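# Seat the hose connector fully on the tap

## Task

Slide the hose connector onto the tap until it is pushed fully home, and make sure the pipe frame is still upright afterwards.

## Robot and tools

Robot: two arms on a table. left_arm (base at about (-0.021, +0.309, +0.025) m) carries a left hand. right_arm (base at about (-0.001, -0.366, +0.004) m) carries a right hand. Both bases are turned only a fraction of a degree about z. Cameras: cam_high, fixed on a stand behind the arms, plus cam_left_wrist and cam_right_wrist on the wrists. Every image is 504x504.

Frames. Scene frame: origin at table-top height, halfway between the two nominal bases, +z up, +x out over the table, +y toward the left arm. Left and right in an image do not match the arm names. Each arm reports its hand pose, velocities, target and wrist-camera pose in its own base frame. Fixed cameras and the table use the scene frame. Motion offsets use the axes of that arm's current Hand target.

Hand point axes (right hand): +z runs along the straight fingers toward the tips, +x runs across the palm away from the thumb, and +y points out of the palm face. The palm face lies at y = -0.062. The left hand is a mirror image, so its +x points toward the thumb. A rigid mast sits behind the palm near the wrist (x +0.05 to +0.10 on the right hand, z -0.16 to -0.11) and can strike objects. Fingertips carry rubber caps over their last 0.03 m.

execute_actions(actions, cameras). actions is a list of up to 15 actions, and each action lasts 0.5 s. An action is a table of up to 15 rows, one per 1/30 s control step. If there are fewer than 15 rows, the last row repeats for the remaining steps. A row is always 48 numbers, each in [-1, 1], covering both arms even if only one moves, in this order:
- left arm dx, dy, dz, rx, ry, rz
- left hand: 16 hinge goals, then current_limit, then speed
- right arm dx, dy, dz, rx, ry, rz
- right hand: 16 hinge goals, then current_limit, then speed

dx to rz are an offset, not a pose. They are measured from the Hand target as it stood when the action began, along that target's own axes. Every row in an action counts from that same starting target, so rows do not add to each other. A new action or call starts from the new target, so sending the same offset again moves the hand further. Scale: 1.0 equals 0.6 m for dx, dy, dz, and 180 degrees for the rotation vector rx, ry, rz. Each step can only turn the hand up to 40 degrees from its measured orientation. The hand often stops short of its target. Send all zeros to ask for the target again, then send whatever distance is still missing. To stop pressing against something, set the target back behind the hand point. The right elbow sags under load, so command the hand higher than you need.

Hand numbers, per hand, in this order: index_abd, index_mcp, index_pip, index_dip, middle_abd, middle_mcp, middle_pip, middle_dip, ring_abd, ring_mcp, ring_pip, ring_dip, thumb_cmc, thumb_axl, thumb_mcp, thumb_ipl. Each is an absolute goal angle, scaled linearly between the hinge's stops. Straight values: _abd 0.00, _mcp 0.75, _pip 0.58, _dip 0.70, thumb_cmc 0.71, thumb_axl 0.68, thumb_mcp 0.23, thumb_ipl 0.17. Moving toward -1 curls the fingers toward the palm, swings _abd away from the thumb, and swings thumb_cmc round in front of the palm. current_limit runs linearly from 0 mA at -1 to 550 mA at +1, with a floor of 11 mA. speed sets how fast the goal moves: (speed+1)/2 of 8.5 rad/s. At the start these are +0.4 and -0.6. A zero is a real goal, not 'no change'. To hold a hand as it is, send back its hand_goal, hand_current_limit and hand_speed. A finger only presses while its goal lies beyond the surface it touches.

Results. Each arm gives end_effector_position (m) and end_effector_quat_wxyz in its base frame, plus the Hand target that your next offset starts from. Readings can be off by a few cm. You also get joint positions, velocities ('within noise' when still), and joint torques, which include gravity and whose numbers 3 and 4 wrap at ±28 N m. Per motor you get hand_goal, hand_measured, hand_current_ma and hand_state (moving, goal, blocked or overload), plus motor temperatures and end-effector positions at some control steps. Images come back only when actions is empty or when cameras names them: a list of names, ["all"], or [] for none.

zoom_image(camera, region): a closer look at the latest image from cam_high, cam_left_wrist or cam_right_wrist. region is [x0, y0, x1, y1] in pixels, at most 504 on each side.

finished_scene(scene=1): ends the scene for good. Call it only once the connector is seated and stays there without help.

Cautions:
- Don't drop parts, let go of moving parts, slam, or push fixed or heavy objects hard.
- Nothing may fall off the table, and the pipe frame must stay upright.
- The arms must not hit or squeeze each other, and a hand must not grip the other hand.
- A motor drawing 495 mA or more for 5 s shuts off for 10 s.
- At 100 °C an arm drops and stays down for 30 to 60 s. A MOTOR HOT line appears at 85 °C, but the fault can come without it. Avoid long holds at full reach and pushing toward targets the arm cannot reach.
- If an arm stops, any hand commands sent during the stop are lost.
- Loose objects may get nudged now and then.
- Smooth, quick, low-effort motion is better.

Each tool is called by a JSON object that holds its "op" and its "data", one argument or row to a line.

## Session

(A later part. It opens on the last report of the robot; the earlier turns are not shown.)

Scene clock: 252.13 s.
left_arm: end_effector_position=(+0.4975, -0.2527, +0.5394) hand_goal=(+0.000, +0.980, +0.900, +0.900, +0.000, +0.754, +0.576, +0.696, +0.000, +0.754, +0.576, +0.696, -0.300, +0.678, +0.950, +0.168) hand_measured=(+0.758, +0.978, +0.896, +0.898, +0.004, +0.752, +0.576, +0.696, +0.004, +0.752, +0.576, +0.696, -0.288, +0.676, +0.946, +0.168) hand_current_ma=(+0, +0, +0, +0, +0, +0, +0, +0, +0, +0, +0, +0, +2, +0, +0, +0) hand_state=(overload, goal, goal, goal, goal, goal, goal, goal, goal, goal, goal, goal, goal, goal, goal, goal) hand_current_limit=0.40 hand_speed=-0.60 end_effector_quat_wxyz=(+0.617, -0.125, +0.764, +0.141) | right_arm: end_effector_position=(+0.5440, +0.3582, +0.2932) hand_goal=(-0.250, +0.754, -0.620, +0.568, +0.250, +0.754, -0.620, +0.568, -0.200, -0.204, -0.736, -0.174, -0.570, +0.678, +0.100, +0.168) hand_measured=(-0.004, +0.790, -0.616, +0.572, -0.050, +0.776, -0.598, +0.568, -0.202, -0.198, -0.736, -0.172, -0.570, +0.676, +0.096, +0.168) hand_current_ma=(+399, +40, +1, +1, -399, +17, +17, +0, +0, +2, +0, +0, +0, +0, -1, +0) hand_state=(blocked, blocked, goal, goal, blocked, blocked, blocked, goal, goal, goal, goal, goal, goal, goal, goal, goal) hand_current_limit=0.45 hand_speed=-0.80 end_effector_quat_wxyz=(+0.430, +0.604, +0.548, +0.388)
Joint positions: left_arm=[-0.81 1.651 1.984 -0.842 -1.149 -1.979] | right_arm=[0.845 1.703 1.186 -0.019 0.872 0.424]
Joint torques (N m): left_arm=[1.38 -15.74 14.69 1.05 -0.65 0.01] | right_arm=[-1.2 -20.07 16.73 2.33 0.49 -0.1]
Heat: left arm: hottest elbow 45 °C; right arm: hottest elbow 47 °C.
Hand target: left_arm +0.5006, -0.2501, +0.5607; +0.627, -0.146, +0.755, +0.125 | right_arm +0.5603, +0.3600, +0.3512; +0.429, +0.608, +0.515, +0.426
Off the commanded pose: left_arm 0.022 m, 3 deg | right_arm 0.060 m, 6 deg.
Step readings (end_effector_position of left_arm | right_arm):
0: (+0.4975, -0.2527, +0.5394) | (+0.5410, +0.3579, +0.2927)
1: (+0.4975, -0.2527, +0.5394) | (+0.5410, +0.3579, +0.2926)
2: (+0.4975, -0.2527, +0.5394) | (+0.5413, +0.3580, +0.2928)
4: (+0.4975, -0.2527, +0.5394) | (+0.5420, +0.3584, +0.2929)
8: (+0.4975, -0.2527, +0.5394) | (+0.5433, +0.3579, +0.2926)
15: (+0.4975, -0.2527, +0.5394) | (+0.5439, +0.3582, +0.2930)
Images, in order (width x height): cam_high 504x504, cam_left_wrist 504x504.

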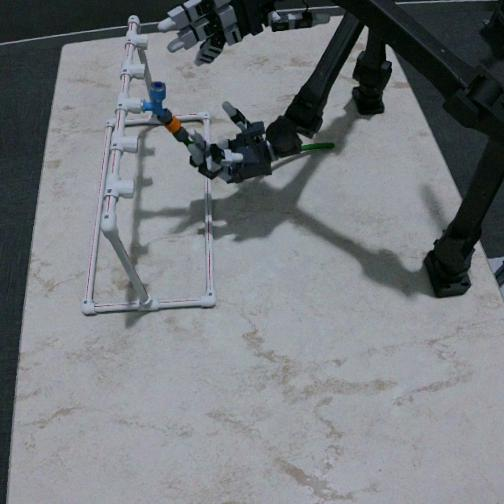

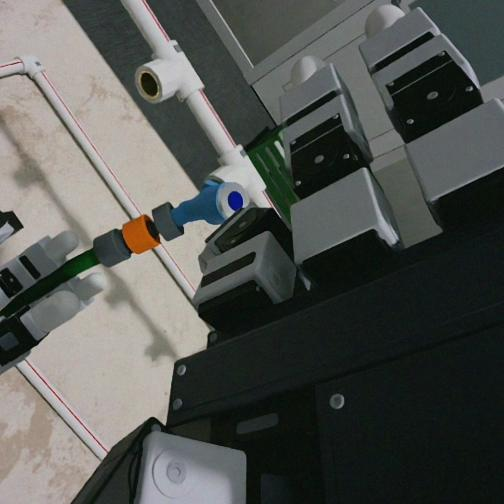

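{"op": "zoom_image", "data": {
  "camera": "cam_high",
  "region": [60, 0, 260, 200]
}}

{"op": "zoom_image", "data": {
  "camera": "cam_high",
  "region": [60, 150, 260, 350]
}}

Scaled by 2.520 from the camera's 504x504 image, which has a finer 720x720 frame.

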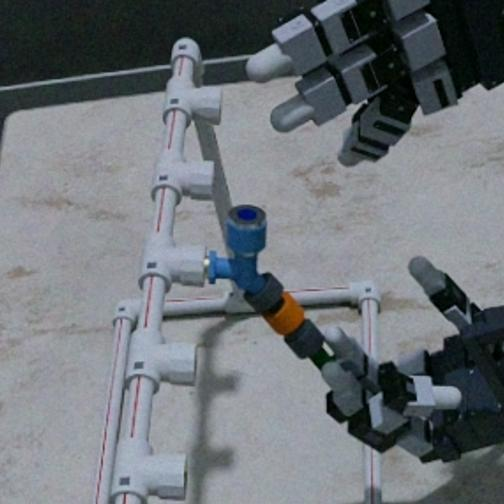

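Scaled by 2.520 from the camera's 504x504 image, which has a finer 720x720 frame.

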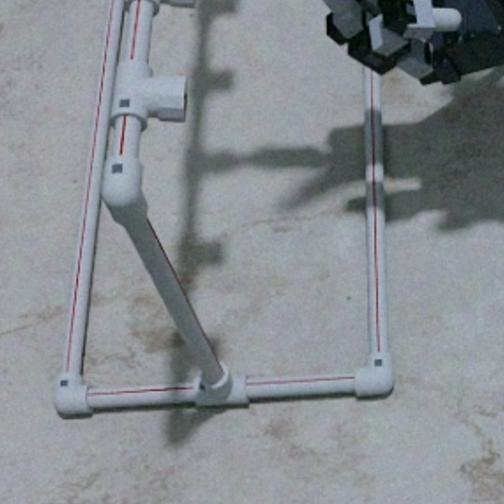

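{"op": "zoom_image", "data": {
  "camera": "cam_left_wrist",
  "region": [130, 200, 180, 250]
}}

{"op": "zoom_image", "data": {
  "camera": "cam_high",
  "region": [155, 103, 190, 138]
}}

Scaled by 10.080 from the camera's 504x504 image, which has a finer 720x720 frame.

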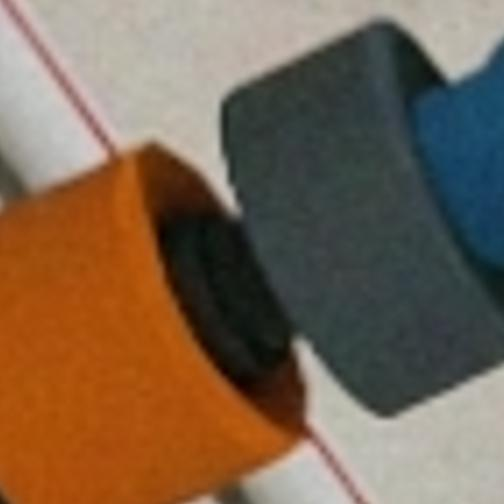

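Scaled by 14.400 from the camera's 504x504 image, which has a finer 720x720 frame.

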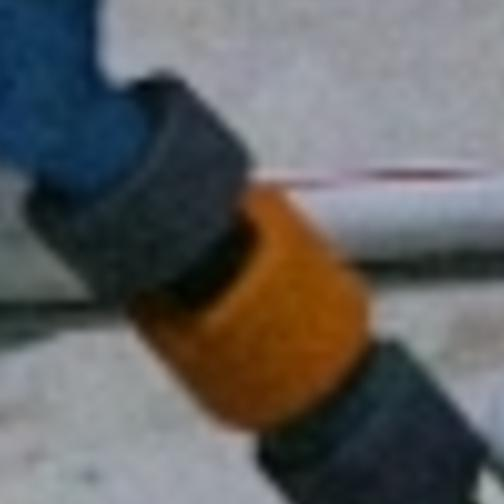

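{"op": "execute_actions", "data": {
  "actions": [
    [[0,0,0,0,0,0,0,0.98,0.9,0.9,0,0.754,0.576,0.696,0,0.754,0.576,0.696,-0.3,0.678,0.95,0.168,0.4,-0.6,0.001,0.0176,-0.006,0.0199,-0.0048,-0.0248,-0.25,0.753,-0.62,0.568,0.25,0.753,-0.62,0.568,-0.2,-0.205,-0.737,-0.174,-0.571,0.678,0.1,0.168,0.45,-0.8]]
  ],
  "cameras": ["cam_high","cam_left_wrist"]
}}

{"op": "zoom_image", "data": {
  "camera": "cam_left_wrist",
  "region": [60, 190, 190, 320]
}}

{"op": "zoom_image", "data": {
  "camera": "cam_high",
  "region": [145, 90, 205, 150]
}}

Scene clock: 256.83 s.
left_arm: end_effector_position=(+0.4975, -0.2527, +0.5394) hand_goal=(+0.000, +0.980, +0.900, +0.900, +0.000, +0.754, +0.576, +0.696, +0.000, +0.754, +0.576, +0.696, -0.300, +0.678, +0.950, +0.168) hand_measured=(+0.758, +0.978, +0.896, +0.898, +0.004, +0.752, +0.576, +0.696, +0.004, +0.752, +0.576, +0.696, -0.288, +0.676, +0.946, +0.168) hand_current_ma=(+0, +0, +0, +0, +0, +0, +0, +0, +0, +0, +0, +0, +2, +0, +0, +0) hand_state=(overload, goal, goal, goal, goal, goal, goal, goal, goal, goal, goal, goal, goal, goal, goal, goal) hand_current_limit=0.40 hand_speed=-0.60 end_effector_quat_wxyz=(+0.617, -0.125, +0.764, +0.141) | right_arm: end_effector_position=(+0.5456, +0.3587, +0.3012) hand_goal=(-0.250, +0.754, -0.620, +0.568, +0.250, +0.754, -0.620, +0.568, -0.200, -0.204, -0.736, -0.174, -0.570, +0.678, +0.100, +0.168) hand_measured=(-0.004, +0.792, -0.612, +0.572, -0.050, +0.776, -0.596, +0.568, -0.202, -0.198, -0.736, -0.172, -0.570, +0.676, +0.096, +0.168) hand_current_ma=(+399, +43, +2, +1, -399, +18, +19, +0, +0, +2, +0, +0, +0, +0, -1, +0) hand_state=(blocked, blocked, goal, goal, blocked, blocked, blocked, goal, goal, goal, goal, goal, goal, goal, goal, goal) hand_current_limit=0.45 hand_speed=-0.80 end_effector_quat_wxyz=(+0.428, +0.597, +0.582, +0.348)
Joint positions: left_arm=[-0.81 1.651 1.984 -0.842 -1.149 -1.979] | right_arm=[0.841 1.675 1.222 -0.182 0.852 0.416]
Joint torques (N m): left_arm=[1.38 -15.74 14.69 1.06 -0.65 0.01] | right_arm=[-0.97 -20.07 17.01 2.11 0.89 -0.03]
Heat: left arm: hottest elbow 45 °C; right arm: hottest elbow 47 °C.
Hand target: left_arm +0.5006, -0.2501, +0.5607; +0.627, -0.146, +0.755, +0.125 | right_arm +0.5596, +0.3598, +0.3623; +0.430, +0.604, +0.548, +0.387
Off the commanded pose: left_arm 0.022 m, 3 deg | right_arm 0.063 m, 6 deg.
Step readings (end_effector_position of left_arm | right_arm):
0: (+0.4975, -0.2527, +0.5394) | (+0.5440, +0.3582, +0.2931)
1: (+0.4975, -0.2527, +0.5394) | (+0.5440, +0.3583, +0.2929)
2: (+0.4975, -0.2527, +0.5394) | (+0.5443, +0.3585, +0.2930)
4: (+0.4975, -0.2527, +0.5394) | (+0.5451, +0.3585, +0.2941)
8: (+0.4975, -0.2527, +0.5394) | (+0.5446, +0.3576, +0.2995)
15: (+0.4975, -0.2527, +0.5394) | (+0.5455, +0.3586, +0.3012)
Images, in order (width x height): cam_high 504x504, cam_left_wrist 504x504.

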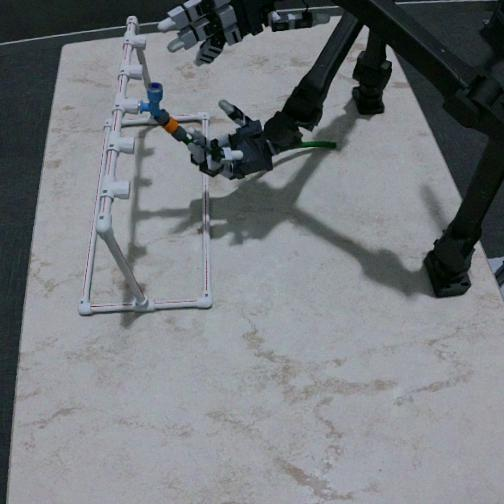

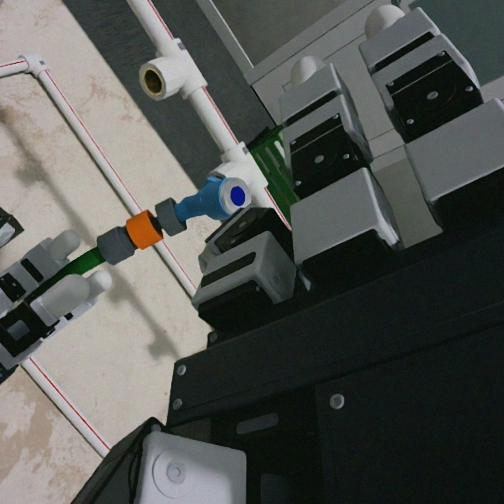

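Scaled by 3.877 from the camera's 504x504 image, which has a finer 720x720 frame.

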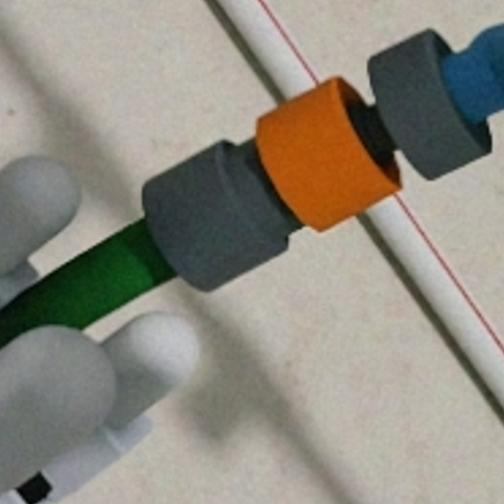

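Scaled by 8.400 from the camera's 504x504 image, which has a finer 720x720 frame.

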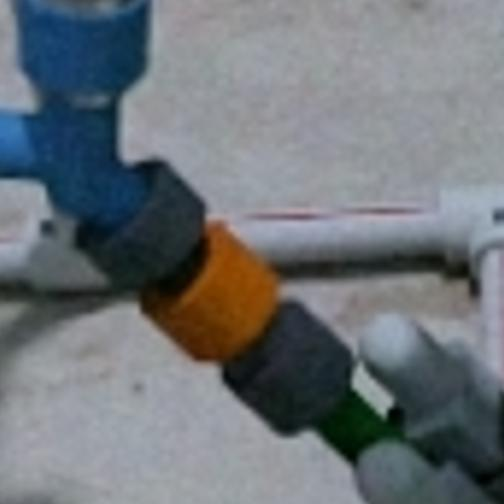

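{"op": "execute_actions", "data": {
  "actions": [
    [[0.0135,0.1358,0.0222,0.0803,0.0392,0.1321,0,0.98,0.9,0.9,0,0.754,0.576,0.696,0,0.754,0.576,0.696,-0.3,0.678,0.95,0.168,0.4,-0.6,-0.0005,-0.0415,0.0075,0,0,0,-0.25,0.753,-0.62,0.568,0.25,0.753,-0.62,0.568,-0.2,-0.205,-0.737,-0.174,-0.571,0.678,0.1,0.168,0.45,-0.8]],
    [[0.1157,0.0915,0.0847,0.0803,0.0392,0.1321,0,0.98,0.9,0.9,0,0.754,0.576,0.696,0,0.754,0.576,0.696,-0.3,0.678,0.95,0.168,0.4,-0.6,0,0,0,0,0,0,-0.25,0.753,-0.62,0.568,0.25,0.753,-0.62,0.568,-0.2,-0.205,-0.737,-0.174,-0.571,0.678,0.1,0.168,0.45,-0.8]]
  ],
  "cameras": ["cam_high"]
}}

Scene clock: 273.50 s.
left_arm: end_effector_position=(+0.4958, -0.0940, +0.4913) hand_goal=(+0.000, +0.980, +0.900, +0.900, +0.000, +0.754, +0.576, +0.696, +0.000, +0.754, +0.576, +0.696, -0.300, +0.678, +0.950, +0.168) hand_measured=(-0.258, +0.984, +0.902, +0.902, +0.004, +0.758, +0.576, +0.696, +0.004, +0.756, +0.576, +0.696, -0.288, +0.676, +0.948, +0.168) hand_current_ma=(+0, +0, +0, +0, +0, +0, +0, +0, +0, +0, +0, +0, +2, +0, +0, +0) hand_state=(overload, goal, goal, goal, goal, goal, goal, goal, goal, goal, goal, goal, goal, goal, goal, goal) hand_current_limit=0.40 hand_speed=-0.60 end_effector_quat_wxyz=(+0.437, +0.287, +0.838, +0.155) | right_arm: end_effector_position=(+0.5438, +0.3597, +0.2932) hand_goal=(-0.250, +0.754, -0.620, +0.568, +0.250, +0.754, -0.620, +0.568, -0.200, -0.204, -0.736, -0.174, -0.570, +0.678, +0.100, +0.168) hand_measured=(-0.004, +0.786, -0.614, +0.572, -0.050, +0.770, -0.594, +0.568, -0.202, -0.198, -0.736, -0.172, -0.570, +0.676, +0.096, +0.168) hand_current_ma=(+399, +34, +2, +1, -399, +10, +20, +0, +0, +2, +0, +0, +0, +0, -1, +0) hand_state=(blocked, blocked, goal, goal, blocked, goal, blocked, goal, goal, goal, goal, goal, goal, goal, goal, goal) hand_current_limit=0.45 hand_speed=-0.80 end_effector_quat_wxyz=(+0.431, +0.592, +0.590, +0.340)
Joint positions: left_arm=[-0.484 1.207 1.469 -0.93 -0.401 -1.199] | right_arm=[0.843 1.678 1.209 -0.177 0.851 0.401]
Joint torques (N m): left_arm=[0.97 -9.58 8.88 1.99 -0.37 0.22] | right_arm=[-0.03 -17.32 11.21 2.45 0.65 0.2]
Heat: left arm: hottest elbow 45 °C; right arm: hottest elbow 50 °C.
Hand target: left_arm +0.5005, -0.0903, +0.4905; +0.446, +0.310, +0.825, +0.159 | right_arm +0.5456, +0.3588, +0.3015; +0.428, +0.598, +0.580, +0.351 (last step not sent: back at the drive's target)
Off the commanded pose: left_arm 0.006 m, 3 deg | right_arm 0.046 m, 7 deg.
led back after a hold (left arm): the arm was led back toward your command in small steps, so it may still be short of it.
led back after a hold (right arm): the arm was led back toward your command in small steps, so it may still be short of it.
Step readings (end_effector_position of left_arm | right_arm):
0: (+0.4975, -0.2527, +0.5394) | (+0.5456, +0.3587, +0.3012)
1: (+0.4986, -0.2534, +0.5384) | (+0.5456, +0.3587, +0.3012)
2: (+0.5022, -0.2546, +0.5354) | (+0.5456, +0.3587, +0.3012)
4: (+0.5041, -0.2488, +0.5252) | (+0.5456, +0.3587, +0.3012)
8: (+0.4960, -0.2096, +0.5190) | (+0.5457, +0.3588, +0.3021)
15: (+0.4768, -0.1681, +0.5506) | (+0.5458, +0.3589, +0.3026)
16: (+0.4750, -0.1666, +0.5542) | (+0.5458, +0.3589, +0.3026) HELD (not all sent) left_arm
17: (+0.4733, -0.1650, +0.5571) | (+0.5458, +0.3589, +0.3026) HELD (not all sent) right_arm
19: (+0.4729, -0.1650, +0.5585) | (+0.5458, +0.3591, +0.3025) HELD (not all sent) right_arm
23: (+0.4814, -0.1651, +0.5407) | (+0.5456, +0.3589, +0.3015) HELD (not all sent) right_arm
24: (+0.4834, -0.1622, +0.5339) | (+0.5456, +0.3589, +0.3015) HELD (not all sent) left_arm
25: (+0.4845, -0.1587, +0.5290) | (+0.5456, +0.3589, +0.3015) HELD (not all sent) left_arm right_arm
30: (+0.4889, -0.1578, +0.5237) | (+0.5456, +0.3589, +0.3015) HELD (not all sent) right_arm
HELD (not all sent) left_arm: steps 16 and 24 to 25.
HELD (not all sent) right_arm: steps 17 to 23 and 25 to 30.
pose unreachable (left arm): on one or more control steps of this call, first in action 1 (counted from 0), this arm could not follow its commanded pose, so it was not sent that pose on those steps. It may still have moved: this result reports where it is.
cause: moving toward the commanded pose would bring a part of the arm too close to another arm (a part of this arm just beyond joint 6 (wrist roll) and a part of the right arm just beyond its joint 4 (wrist pitch), along the way the arms are being sent, or toward where that arm still pushes).
pose unreachable (right arm): on one or more control steps of this call, first in action 1 (counted from 0), this arm could not follow its commanded pose, so it was not sent that pose on those steps. It may still have moved: this result reports where it is.
cause: moving toward the commanded pose would bring a part of the arm too close to another arm (a part of this arm just beyond joint 4 (wrist pitch) and a part of the left arm just beyond its joint 6 (wrist roll), along the way the arms are being sent, or toward where that arm still pushes).
Images, in order (width x height): cam_high 504x504.

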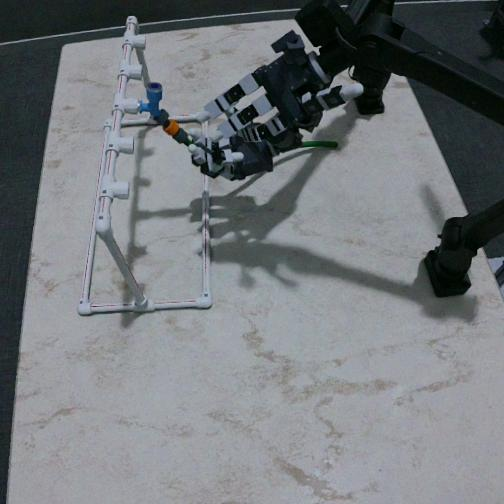

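{"op": "execute_actions", "data": {
  "actions": [
    [[0.0871,0.101,-0.0019,0.0803,0.0392,0.1321,0,0.98,0.9,0.9,0,0.754,0.576,0.696,0,0.754,0.576,0.696,-0.3,0.678,0.95,0.168,0.4,-0.6,0,0,0,0,0,0,-0.25,0.753,-0.62,0.568,0.25,0.753,-0.62,0.568,-0.2,-0.205,-0.737,-0.174,-0.571,0.678,0.1,0.168,0.45,-0.8]],
    [[0.0245,-0.024,0.1912,0.0803,0.0392,0.1321,0,0.98,0.9,0.9,0,0.754,0.576,0.696,0,0.754,0.576,0.696,-0.3,0.678,0.95,0.168,0.4,-0.6,0,0,0,0,0,0,-0.25,0.753,-0.62,0.568,0.25,0.753,-0.62,0.568,-0.2,-0.205,-0.737,-0.174,-0.571,0.678,0.1,0.168,0.45,-0.8]]
  ],
  "cameras": ["cam_high","cam_left_wrist"]
}}

Scene clock: 276.33 s.
left_arm: end_effector_position=(+0.5589, -0.0122, +0.3609) hand_goal=(+0.000, +0.980, +0.900, +0.900, +0.000, +0.754, +0.576, +0.696, +0.000, +0.754, +0.576, +0.696, -0.300, +0.678, +0.950, +0.168) hand_measured=(-0.364, +0.980, +0.896, +0.898, +0.000, +0.756, +0.574, +0.696, +0.002, +0.760, +0.576, +0.696, -0.296, +0.676, +0.950, +0.168) hand_current_ma=(+0, +0, +0, +0, +0, +0, +0, +0, +0, +0, +0, +0, +0, +0, +0, +0) hand_state=(overload, goal, goal, goal, goal, goal, goal, goal, goal, goal, goal, goal, goal, goal, goal, goal) hand_current_limit=0.40 hand_speed=-0.60 end_effector_quat_wxyz=(+0.140, +0.688, +0.699, +0.138) | right_arm: end_effector_position=(+0.5427, +0.3597, +0.2912) hand_goal=(-0.250, +0.754, -0.620, +0.568, +0.250, +0.754, -0.620, +0.568, -0.200, -0.204, -0.736, -0.174, -0.570, +0.678, +0.100, +0.168) hand_measured=(-0.004, +0.784, -0.614, +0.572, -0.050, +0.766, -0.594, +0.568, -0.202, -0.198, -0.736, -0.172, -0.570, +0.676, +0.096, +0.168) hand_current_ma=(+399, +28, +2, +1, -399, +7, +20, +0, +0, +2, +0, +0, +0, +0, -1, +0) hand_state=(blocked, blocked, goal, goal, blocked, goal, blocked, goal, goal, goal, goal, goal, goal, goal, goal, goal) hand_current_limit=0.45 hand_speed=-0.80 end_effector_quat_wxyz=(+0.430, +0.592, +0.591, +0.340)
Joint positions: left_arm=[-0.087 1.356 1.466 -1.287 -0.034 -0.095] | right_arm=[0.844 1.678 1.205 -0.177 0.851 0.403]
Joint torques (N m): left_arm=[1.08 -12.92 12.71 0.8 -0.28 0.21] | right_arm=[-0.26 -17.32 11.45 2.5 0.63 0.17]
Heat: left arm: hottest elbow 45 °C; right arm: hottest elbow 49 °C.
Hand target: left_arm +0.5611, -0.0108, +0.3908; +0.156, +0.689, +0.691, +0.154 | right_arm +0.5457, +0.3587, +0.3014; +0.428, +0.598, +0.580, +0.351
Off the commanded pose: left_arm 0.030 m, 3 deg | right_arm 0.011 m, 2 deg.
Step readings (end_effector_position of left_arm | right_arm):
0: (+0.4958, -0.0940, +0.4914) | (+0.5438, +0.3597, +0.2932)
1: (+0.4966, -0.0951, +0.4907) | (+0.5438, +0.3597, +0.2932)
2: (+0.4992, -0.0959, +0.4882) | (+0.5438, +0.3596, +0.2930)
4: (+0.5024, -0.0851, +0.4833) | (+0.5435, +0.3596, +0.2919)
8: (+0.4957, -0.0277, +0.4790) | (+0.5422, +0.3606, +0.2912)
15: (+0.4947, -0.0077, +0.4751) | (+0.5427, +0.3597, +0.2912)
16: (+0.4953, -0.0095, +0.4745) | (+0.5427, +0.3597, +0.2912)
17: (+0.4974, -0.0122, +0.4720) | (+0.5427, +0.3597, +0.2912)
19: (+0.5048, -0.0136, +0.4619) | (+0.5427, +0.3597, +0.2912)
23: (+0.5330, -0.0050, +0.4172) | (+0.5427, +0.3597, +0.2912)
30: (+0.5596, -0.0072, +0.3602) | (+0.5427, +0.3597, +0.2912)
Images, in order (width x height): cam_high 504x504, cam_left_wrist 504x504.

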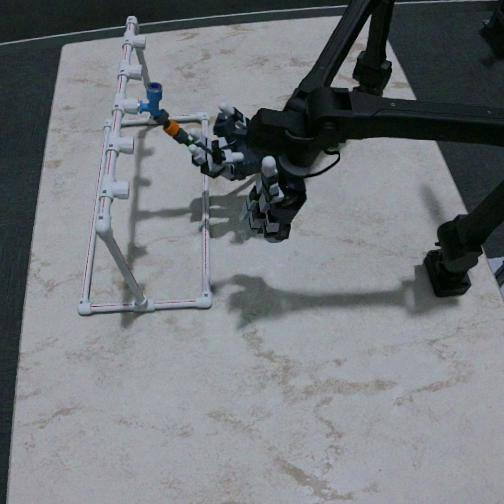

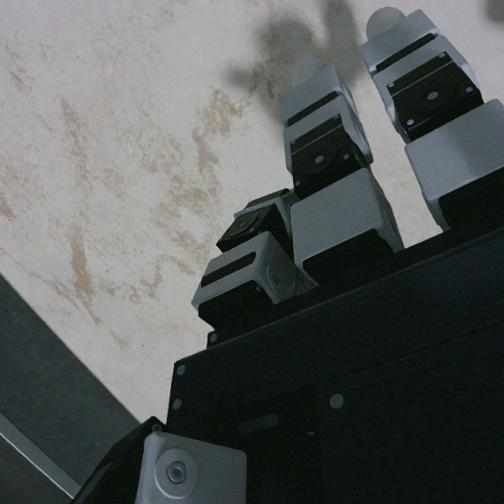

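{"op": "execute_actions", "data": {
  "actions": [
    [[-0.0042,0.0139,0.1265,0,0,0,0,0.98,0.9,0.9,0,0.754,0.576,0.696,0,0.754,0.576,0.696,-0.3,0.678,0.95,0.168,0.4,-0.6,0,0,0,0,0,0,-0.25,0.753,-0.62,0.568,0.25,0.753,-0.62,0.568,-0.2,-0.205,-0.737,-0.174,-0.571,0.678,0.1,0.168,0.45,-0.8]],
    [[-0.0042,0.0139,0.1265,0,0,0,0,0.98,0.9,0.9,0,0.754,0.576,0.696,0,0.754,0.576,0.696,-0.3,0.678,0.95,0.168,0.4,-0.6,0,0,0,0,0,0,-0.25,0.753,-0.62,0.568,0.25,0.753,-0.62,0.568,-0.2,-0.205,-0.737,-0.174,-0.571,0.678,0.1,0.168,0.45,-0.8]]
  ],
  "cameras": ["cam_high","cam_left_wrist"]
}}

Scene clock: 278.63 s.
left_arm: end_effector_position=(+0.6377, -0.0191, +0.2490) hand_goal=(+0.000, +0.980, +0.900, +0.900, +0.000, +0.754, +0.576, +0.696, +0.000, +0.754, +0.576, +0.696, -0.300, +0.678, +0.950, +0.168) hand_measured=(-0.364, +0.980, +0.896, +0.898, +0.000, +0.756, +0.574, +0.696, +0.002, +0.758, +0.576, +0.696, -0.296, +0.676, +0.950, +0.168) hand_current_ma=(+0, +0, +0, +0, +0, +0, +0, +0, +0, +0, +0, +0, +0, +0, +0, +0) hand_state=(overload, goal, goal, goal, goal, goal, goal, goal, goal, goal, goal, goal, goal, goal, goal, goal) hand_current_limit=0.40 hand_speed=-0.60 end_effector_quat_wxyz=(+0.145, +0.689, +0.695, +0.143) | right_arm: end_effector_position=(+0.5427, +0.3597, +0.2912) hand_goal=(-0.250, +0.754, -0.620, +0.568, +0.250, +0.754, -0.620, +0.568, -0.200, -0.204, -0.736, -0.174, -0.570, +0.678, +0.100, +0.168) hand_measured=(-0.004, +0.784, -0.614, +0.572, -0.050, +0.766, -0.594, +0.568, -0.202, -0.198, -0.736, -0.172, -0.570, +0.676, +0.096, +0.168) hand_current_ma=(+399, +28, +2, +1, -399, +7, +20, +0, +0, +2, +0, +0, +0, +0, -1, +0) hand_state=(blocked, blocked, goal, goal, blocked, goal, blocked, goal, goal, goal, goal, goal, goal, goal, goal, goal) hand_current_limit=0.45 hand_speed=-0.80 end_effector_quat_wxyz=(+0.430, +0.592, +0.591, +0.340)
Joint positions: left_arm=[-0.085 1.564 1.386 -0.984 -0.034 -0.087] | right_arm=[0.844 1.678 1.205 -0.177 0.851 0.403]
Joint torques (N m): left_arm=[1.38 -15.79 9.37 1.62 -0.11 0.19] | right_arm=[-0.32 -17.2 11.44 2.51 0.63 0.17]
Heat: left arm: hottest elbow 45 °C; right arm: hottest elbow 49 °C.
Hand target: left_arm +0.6409, -0.0159, +0.2605; +0.156, +0.689, +0.691, +0.154 | right_arm +0.5457, +0.3587, +0.3014; +0.428, +0.598, +0.580, +0.351
Off the commanded pose: left_arm 0.012 m, 2 deg | right_arm 0.011 m, 2 deg.
Step readings (end_effector_position of left_arm | right_arm):
0: (+0.5589, -0.0122, +0.3609) | (+0.5427, +0.3597, +0.2912)
1: (+0.5590, -0.0123, +0.3610) | (+0.5427, +0.3597, +0.2912)
2: (+0.5606, -0.0124, +0.3621) | (+0.5427, +0.3597, +0.2912)
4: (+0.5699, -0.0133, +0.3658) | (+0.5427, +0.3597, +0.2912)
8: (+0.5862, -0.0149, +0.3531) | (+0.5427, +0.3597, +0.2912)
15: (+0.5978, -0.0162, +0.3194) | (+0.5427, +0.3597, +0.2912)
16: (+0.5987, -0.0162, +0.3186) | (+0.5427, +0.3597, +0.2912)
17: (+0.6012, -0.0165, +0.3186) | (+0.5427, +0.3597, +0.2912)
19: (+0.6098, -0.0172, +0.3160) | (+0.5427, +0.3597, +0.2912)
23: (+0.6260, -0.0184, +0.2887) | (+0.5427, +0.3597, +0.2912)
30: (+0.6369, -0.0190, +0.2483) | (+0.5427, +0.3597, +0.2912)
Images, in order (width x height): cam_high 504x504, cam_left_wrist 504x504.

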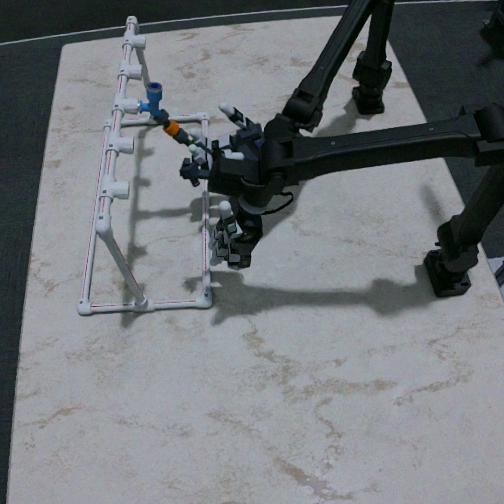

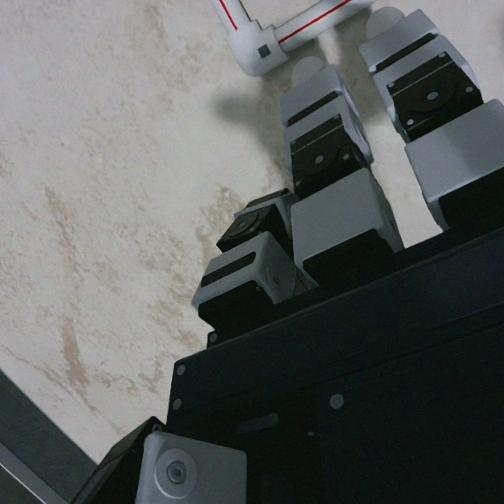

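{"op": "execute_actions", "data": {
  "actions": [
    [[0,-0.0383,0.0926,0,0,0,0,0.98,0.9,0.9,0,0.754,0.576,0.696,0,0.754,0.576,0.696,-0.3,0.678,0.95,0.168,0.4,-0.6,0,0,0,0,0,0,-0.25,0.753,-0.62,0.568,0.25,0.753,-0.62,0.568,-0.2,-0.205,-0.737,-0.174,-0.571,0.678,0.1,0.168,0.45,-0.8]]
  ],
  "cameras": ["cam_high","cam_left_wrist"]
}}

Scene clock: 280.57 s.
left_arm: end_effector_position=(+0.6416, -0.0195, +0.1988) hand_goal=(+0.000, +0.980, +0.900, +0.900, +0.000, +0.754, +0.576, +0.696, +0.000, +0.754, +0.576, +0.696, -0.300, +0.678, +0.950, +0.168) hand_measured=(-0.364, +0.980, +0.896, +0.898, +0.000, +0.756, +0.574, +0.696, +0.002, +0.758, +0.576, +0.696, -0.296, +0.676, +0.950, +0.168) hand_current_ma=(+0, +0, +0, +0, +0, +0, +0, +0, +0, +0, +0, +0, +0, +0, +0, +0) hand_state=(overload, goal, goal, goal, goal, goal, goal, goal, goal, goal, goal, goal, goal, goal, goal, goal) hand_current_limit=0.40 hand_speed=-0.60 end_effector_quat_wxyz=(+0.151, +0.688, +0.694, +0.149) | right_arm: end_effector_position=(+0.5427, +0.3597, +0.2912) hand_goal=(-0.250, +0.754, -0.620, +0.568, +0.250, +0.754, -0.620, +0.568, -0.200, -0.204, -0.736, -0.174, -0.570, +0.678, +0.100, +0.168) hand_measured=(-0.004, +0.784, -0.614, +0.572, -0.050, +0.766, -0.594, +0.568, -0.202, -0.198, -0.736, -0.172, -0.570, +0.676, +0.096, +0.168) hand_current_ma=(+399, +28, +2, +1, -399, +7, +20, +0, +0, +2, +0, +0, +0, +0, -1, +0) hand_state=(blocked, blocked, goal, goal, blocked, goal, blocked, goal, goal, goal, goal, goal, goal, goal, goal, goal) hand_current_limit=0.45 hand_speed=-0.80 end_effector_quat_wxyz=(+0.430, +0.592, +0.591, +0.340)
Joint positions: left_arm=[-0.085 1.599 1.285 -0.831 -0.034 -0.087] | right_arm=[0.844 1.678 1.205 -0.177 0.851 0.403]
Joint torques (N m): left_arm=[1.38 -15.21 8.51 1.69 -0.11 0.18] | right_arm=[-0.32 -17.38 11.45 2.48 0.64 0.17]
Heat: left arm: hottest elbow 45 °C; right arm: hottest elbow 49 °C.
Hand target: left_arm +0.6440, -0.0162, +0.2007; +0.156, +0.689, +0.691, +0.154 | right_arm +0.5457, +0.3587, +0.3014; +0.428, +0.598, +0.580, +0.351
Off the commanded pose: left_arm 0.004 m, 1 deg | right_arm 0.011 m, 2 deg.
Step readings (end_effector_position of left_arm | right_arm):
0: (+0.6377, -0.0191, +0.2490) | (+0.5427, +0.3597, +0.2912)
1: (+0.6381, -0.0192, +0.2492) | (+0.5427, +0.3597, +0.2912)
2: (+0.6393, -0.0193, +0.2484) | (+0.5427, +0.3597, +0.2912)
4: (+0.6418, -0.0195, +0.2434) | (+0.5427, +0.3597, +0.2912)
8: (+0.6382, -0.0192, +0.2172) | (+0.5427, +0.3597, +0.2912)
15: (+0.6406, -0.0194, +0.1979) | (+0.5427, +0.3597, +0.2912)
Images, in order (width x height): cam_high 504x504, cam_left_wrist 504x504.

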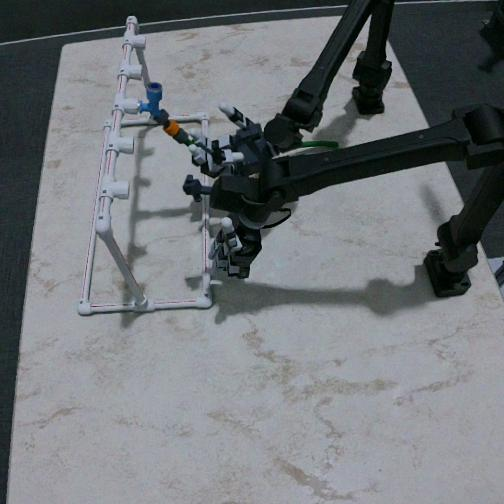

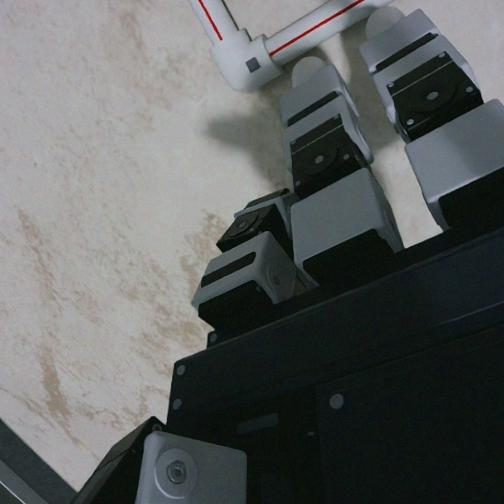

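{"op": "zoom_image", "data": {
  "camera": "cam_left_wrist",
  "region": [180, 0, 440, 180]
}}

{"op": "zoom_image", "data": {
  "camera": "cam_high",
  "region": [140, 90, 300, 320]
}}

Scaled by 1.938 from the camera's 504x504 image, which has a finer 720x720 frame.

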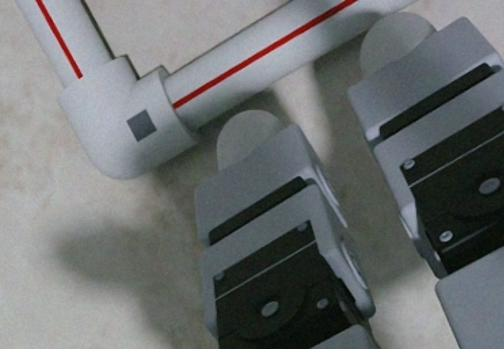

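Scaled by 2.191 from the camera's 504x504 image, which has a finer 720x720 frame.

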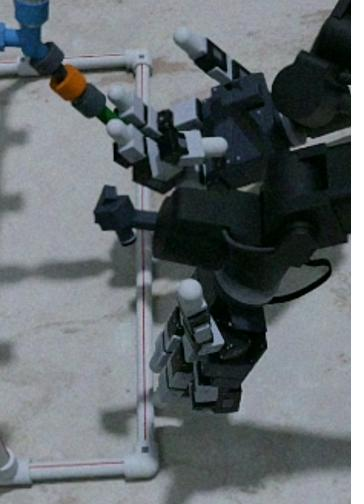

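{"op": "execute_actions", "data": {
  "actions": [
    [[-0.0333,0.0217,0.0142,0,0,0,0,0.98,0.9,0.9,0,0.754,0.576,0.696,0,0.754,0.576,0.696,-0.3,0.678,0.95,0.168,0.4,-0.6,0,0,0,0,0,0,-0.25,0.753,-0.62,0.568,0.25,0.753,-0.62,0.568,-0.2,-0.205,-0.737,-0.174,-0.571,0.678,0.1,0.168,0.45,-0.8]],
    [[0,-0.0214,0.0452,0,0,0,0,0.98,0.9,0.9,0,0.754,0.576,0.696,0,0.754,0.576,0.696,-0.3,0.678,0.95,0.168,0.4,-0.6,0,0,0,0,0,0,-0.25,0.753,-0.62,0.568,0.25,0.753,-0.62,0.568,-0.2,-0.205,-0.737,-0.174,-0.571,0.678,0.1,0.168,0.45,-0.8]]
  ],
  "cameras": ["cam_high","cam_left_wrist"]
}}

{"op": "zoom_image", "data": {
  "camera": "cam_left_wrist",
  "region": [180, 0, 440, 180]
}}

{"op": "zoom_image", "data": {
  "camera": "cam_high",
  "region": [140, 90, 300, 320]
}}

Scene clock: 283.43 s.
left_arm: end_effector_position=(+0.6574, -0.0346, +0.1721) hand_goal=(+0.000, +0.980, +0.900, +0.900, +0.000, +0.754, +0.576, +0.696, +0.000, +0.754, +0.576, +0.696, -0.300, +0.678, +0.950, +0.168) hand_measured=(-0.364, +0.980, +0.896, +0.898, +0.000, +0.756, +0.574, +0.696, +0.002, +0.758, +0.576, +0.696, -0.296, +0.676, +0.950, +0.168) hand_current_ma=(+0, +0, +0, +0, +0, +0, +0, +0, +0, +0, +0, +0, +0, +0, +0, +0) hand_state=(overload, goal, goal, goal, goal, goal, goal, goal, goal, goal, goal, goal, goal, goal, goal, goal) hand_current_limit=0.40 hand_speed=-0.60 end_effector_quat_wxyz=(+0.153, +0.692, +0.689, +0.152) | right_arm: end_effector_position=(+0.5427, +0.3597, +0.2912) hand_goal=(-0.250, +0.754, -0.620, +0.568, +0.250, +0.754, -0.620, +0.568, -0.200, -0.204, -0.736, -0.174, -0.570, +0.678, +0.100, +0.168) hand_measured=(-0.004, +0.784, -0.614, +0.572, -0.050, +0.766, -0.594, +0.568, -0.202, -0.198, -0.736, -0.172, -0.570, +0.676, +0.096, +0.168) hand_current_ma=(+399, +28, +2, +1, -399, +7, +20, +0, +0, +2, +0, +0, +0, +0, -1, +0) hand_state=(blocked, blocked, goal, goal, blocked, goal, blocked, goal, goal, goal, goal, goal, goal, goal, goal, goal) hand_current_limit=0.45 hand_speed=-0.80 end_effector_quat_wxyz=(+0.430, +0.592, +0.591, +0.340)
Joint positions: left_arm=[-0.11 1.662 1.285 -0.761 -0.045 -0.095] | right_arm=[0.844 1.678 1.205 -0.177 0.851 0.403]
Joint torques (N m): left_arm=[0.38 -15.56 8.38 1.66 -0.28 -0.09] | right_arm=[-0.32 -17.26 11.43 2.51 0.64 0.18]
Heat: left arm: hottest elbow 44 °C; right arm: hottest elbow 49 °C.
Hand target: left_arm +0.6594, -0.0361, +0.1686; +0.156, +0.689, +0.691, +0.154 | right_arm +0.5457, +0.3587, +0.3014; +0.428, +0.598, +0.580, +0.351
Off the commanded pose: left_arm 0.004 m, 1 deg | right_arm 0.011 m, 2 deg.
Step readings (end_effector_position of left_arm | right_arm):
0: (+0.6416, -0.0195, +0.1988) | (+0.5427, +0.3597, +0.2912)
1: (+0.6416, -0.0195, +0.1988) | (+0.5427, +0.3597, +0.2912)
2: (+0.6416, -0.0193, +0.1986) | (+0.5427, +0.3597, +0.2912)
4: (+0.6417, -0.0204, +0.1969) | (+0.5427, +0.3597, +0.2912)
8: (+0.6425, -0.0261, +0.1866) | (+0.5427, +0.3597, +0.2912)
15: (+0.6429, -0.0332, +0.1759) | (+0.5427, +0.3597, +0.2912)
16: (+0.6431, -0.0332, +0.1760) | (+0.5427, +0.3597, +0.2912)
17: (+0.6442, -0.0333, +0.1768) | (+0.5427, +0.3597, +0.2912)
19: (+0.6486, -0.0337, +0.1787) | (+0.5427, +0.3597, +0.2912)
23: (+0.6549, -0.0344, +0.1771) | (+0.5427, +0.3597, +0.2912)
30: (+0.6572, -0.0346, +0.1719) | (+0.5427, +0.3597, +0.2912)
Images, in order (width x height): cam_high 504x504, cam_left_wrist 504x504.

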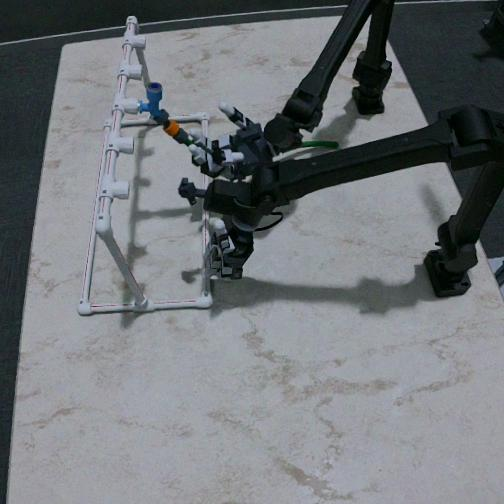

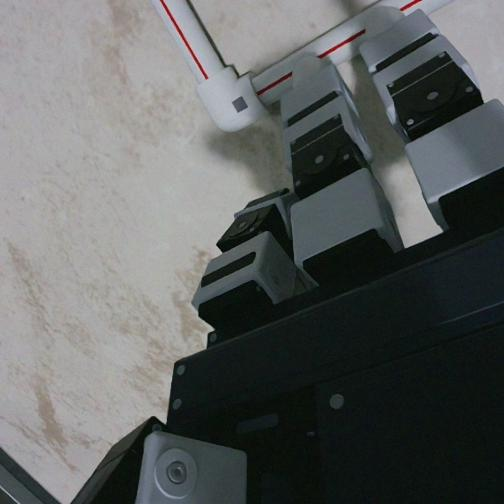

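Scaled by 1.938 from the camera's 504x504 image, which has a finer 720x720 frame.

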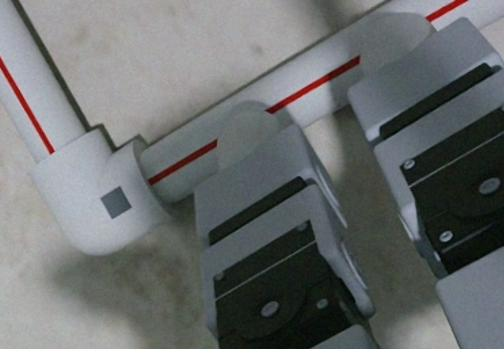

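Scaled by 2.191 from the camera's 504x504 image, which has a finer 720x720 frame.

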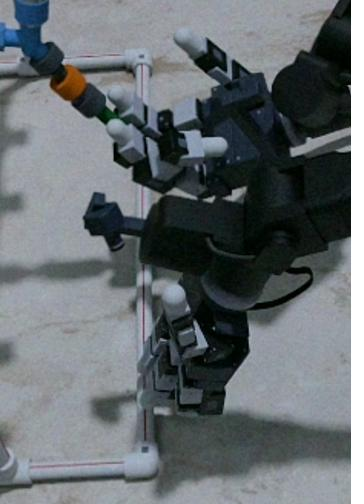

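{"op": "execute_actions", "data": {
  "actions": [
    [[0,-0.0214,0.0452,0,0,0,0,0.98,0.9,0.9,0,0.754,0.576,0.696,0,0.754,0.576,0.696,-0.3,0.678,0.95,0.168,0.4,-0.6,0,0,0,0,0,0,-0.25,0.753,-0.62,0.568,0.25,0.753,-0.62,0.568,-0.2,-0.205,-0.737,-0.174,-0.571,0.678,0.1,0.168,0.45,-0.8]]
  ],
  "cameras": ["cam_high","cam_left_wrist"]
}}

{"op": "zoom_image", "data": {
  "camera": "cam_left_wrist",
  "region": [180, 0, 440, 180]
}}

{"op": "zoom_image", "data": {
  "camera": "cam_high",
  "region": [145, 90, 205, 150]
}}

Scene clock: 284.87 s.
left_arm: end_effector_position=(+0.6604, -0.0348, +0.1550) hand_goal=(+0.000, +0.980, +0.900, +0.900, +0.000, +0.754, +0.576, +0.696, +0.000, +0.754, +0.576, +0.696, -0.300, +0.678, +0.950, +0.168) hand_measured=(-0.364, +0.980, +0.896, +0.898, +0.004, +0.756, +0.576, +0.696, +0.004, +0.758, +0.578, +0.696, -0.296, +0.676, +0.950, +0.168) hand_current_ma=(+0, +0, +0, +0, +0, +0, +0, +0, +0, +0, +0, +0, +0, +0, +0, +0) hand_state=(overload, goal, goal, goal, goal, goal, goal, goal, goal, goal, goal, goal, goal, goal, goal, goal) hand_current_limit=0.40 hand_speed=-0.60 end_effector_quat_wxyz=(+0.161, +0.690, +0.688, +0.159) | right_arm: end_effector_position=(+0.5427, +0.3597, +0.2912) hand_goal=(-0.250, +0.754, -0.620, +0.568, +0.250, +0.754, -0.620, +0.568, -0.200, -0.204, -0.736, -0.174, -0.570, +0.678, +0.100, +0.168) hand_measured=(-0.004, +0.784, -0.614, +0.572, -0.050, +0.766, -0.594, +0.568, -0.202, -0.198, -0.736, -0.172, -0.570, +0.676, +0.096, +0.168) hand_current_ma=(+399, +28, +2, +1, -399, +7, +20, +0, +0, +2, +0, +0, +0, +0, -1, +0) hand_state=(blocked, blocked, goal, goal, blocked, goal, blocked, goal, goal, goal, goal, goal, goal, goal, goal, goal) hand_current_limit=0.45 hand_speed=-0.80 end_effector_quat_wxyz=(+0.430, +0.592, +0.591, +0.340)
Joint positions: left_arm=[-0.11 1.681 1.25 -0.686 -0.045 -0.097] | right_arm=[0.844 1.678 1.205 -0.177 0.851 0.403]
Joint torques (N m): left_arm=[0.44 -14.56 7.42 1.74 -0.29 -0.07] | right_arm=[-0.26 -17.32 11.45 2.48 0.64 0.16]
Heat: left arm: hottest elbow 44 °C; right arm: hottest elbow 49 °C.
Hand target: left_arm +0.6594, -0.0362, +0.1386; +0.156, +0.689, +0.691, +0.154 | right_arm +0.5457, +0.3587, +0.3014; +0.428, +0.598, +0.580, +0.351
Off the commanded pose: left_arm 0.016 m, 1 deg | right_arm 0.011 m, 2 deg.
Step readings (end_effector_position of left_arm | right_arm):
0: (+0.6574, -0.0346, +0.1721) | (+0.5427, +0.3597, +0.2912)
1: (+0.6576, -0.0346, +0.1721) | (+0.5427, +0.3597, +0.2912)
2: (+0.6582, -0.0347, +0.1718) | (+0.5427, +0.3597, +0.2912)
4: (+0.6594, -0.0348, +0.1699) | (+0.5427, +0.3597, +0.2912)
8: (+0.6587, -0.0347, +0.1557) | (+0.5427, +0.3597, +0.2912)
15: (+0.6602, -0.0348, +0.1548) | (+0.5427, +0.3597, +0.2912)
Images, in order (width x height): cam_high 504x504, cam_left_wrist 504x504.

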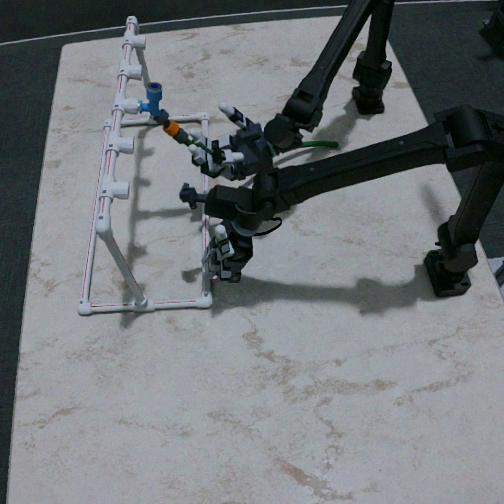

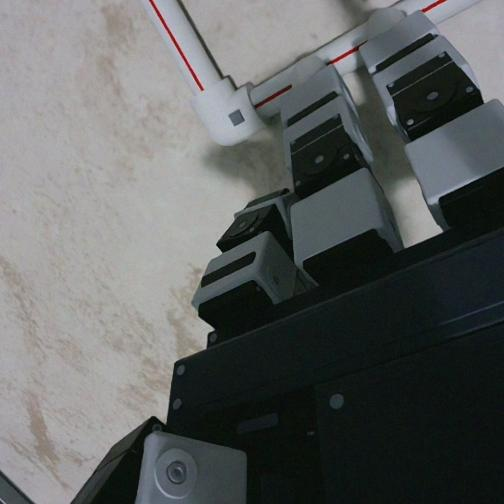

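Scaled by 1.938 from the camera's 504x504 image, which has a finer 720x720 frame.

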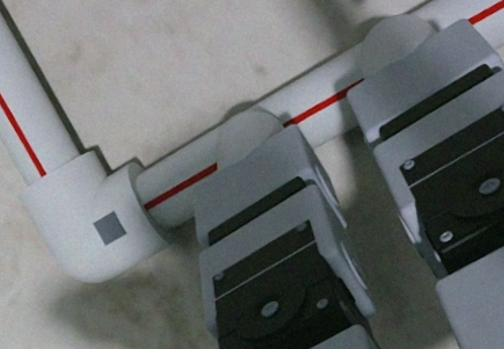

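Scaled by 8.400 from the camera's 504x504 image, which has a finer 720x720 frame.

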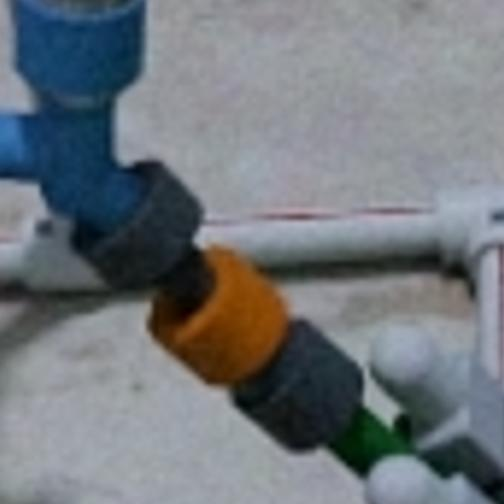

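{"op": "execute_actions", "data": {
  "actions": [
    [[0,-0.0285,0.0603,0,0,0,0,0.98,0.9,0.9,0,0.754,0.576,0.696,0,0.754,0.576,0.696,-0.3,0.678,0.95,0.168,0.4,-0.6,0,0,0,0,0,0,-0.25,0.753,-0.62,0.568,0.25,0.753,-0.62,0.568,-0.2,-0.205,-0.737,-0.174,-0.571,0.678,0.1,0.168,0.45,-0.8]]
  ],
  "cameras": ["cam_left_wrist"]
}}

{"op": "zoom_image", "data": {
  "camera": "cam_left_wrist",
  "region": [180, 0, 440, 180]
}}

Scene clock: 286.10 s.
left_arm: end_effector_position=(+0.6653, -0.0355, +0.1554) hand_goal=(+0.000, +0.980, +0.900, +0.900, +0.000, +0.754, +0.576, +0.696, +0.000, +0.754, +0.576, +0.696, -0.300, +0.678, +0.950, +0.168) hand_measured=(-0.364, +0.980, +0.896, +0.898, +0.004, +0.756, +0.576, +0.696, +0.018, +0.766, +0.596, +0.706, -0.296, +0.676, +0.950, +0.168) hand_current_ma=(+0, +0, +0, +0, +0, +0, +0, +0, +4, +3, +5, +2, +0, +0, +0, +0) hand_state=(overload, goal, goal, goal, goal, goal, goal, goal, goal, goal, goal, goal, goal, goal, goal, goal) hand_current_limit=0.40 hand_speed=-0.60 end_effector_quat_wxyz=(+0.187, +0.683, +0.683, +0.178) | right_arm: end_effector_position=(+0.5427, +0.3598, +0.2912) hand_goal=(-0.250, +0.754, -0.620, +0.568, +0.250, +0.754, -0.620, +0.568, -0.200, -0.204, -0.736, -0.174, -0.570, +0.678, +0.100, +0.168) hand_measured=(-0.004, +0.784, -0.604, +0.572, -0.050, +0.770, -0.594, +0.568, -0.202, -0.198, -0.736, -0.172, -0.570, +0.676, +0.096, +0.168) hand_current_ma=(+399, +28, +9, +1, -399, +9, +20, +0, +0, +2, +0, +0, +0, +0, -1, +0) hand_state=(blocked, blocked, goal, goal, blocked, goal, blocked, goal, goal, goal, goal, goal, goal, goal, goal, goal) hand_current_limit=0.45 hand_speed=-0.80 end_effector_quat_wxyz=(+0.430, +0.592, +0.591, +0.340)
Joint positions: left_arm=[-0.11 1.679 1.212 -0.583 -0.043 -0.098] | right_arm=[0.844 1.678 1.205 -0.177 0.851 0.403]
Joint torques (N m): left_arm=[0.38 -10.4 5.79 1.66 -0.37 -0.06] | right_arm=[-0.09 -17.32 11.43 2.52 0.65 0.16]
Heat: left arm: hottest elbow 44 °C; right arm: hottest elbow 49 °C.
Hand target: left_arm +0.6592, -0.0364, +0.0984; +0.155, +0.689, +0.691, +0.154 | right_arm +0.5457, +0.3588, +0.3014; +0.428, +0.598, +0.580, +0.351
Off the commanded pose: left_arm 0.057 m, 5 deg | right_arm 0.011 m, 2 deg.
Step readings (end_effector_position of left_arm | right_arm):
0: (+0.6604, -0.0348, +0.1550) | (+0.5427, +0.3597, +0.2912)
1: (+0.6604, -0.0348, +0.1549) | (+0.5427, +0.3597, +0.2912)
2: (+0.6608, -0.0349, +0.1544) | (+0.5427, +0.3597, +0.2912)
4: (+0.6622, -0.0352, +0.1556) | (+0.5427, +0.3597, +0.2912)
8: (+0.6645, -0.0355, +0.1556) | (+0.5427, +0.3597, +0.2912)
15: (+0.6653, -0.0355, +0.1555) | (+0.5427, +0.3597, +0.2912)
Images, in order (width x height): cam_left_wrist 504x504.

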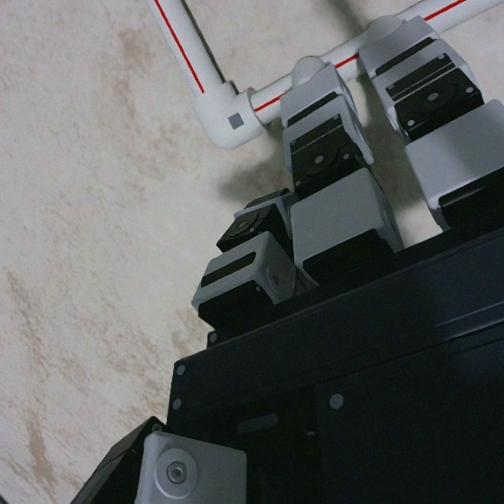

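Scaled by 1.938 from the camera's 504x504 image, which has a finer 720x720 frame.

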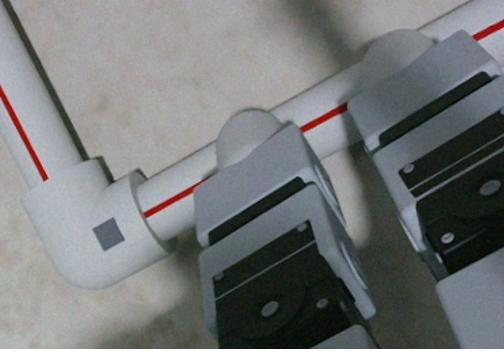

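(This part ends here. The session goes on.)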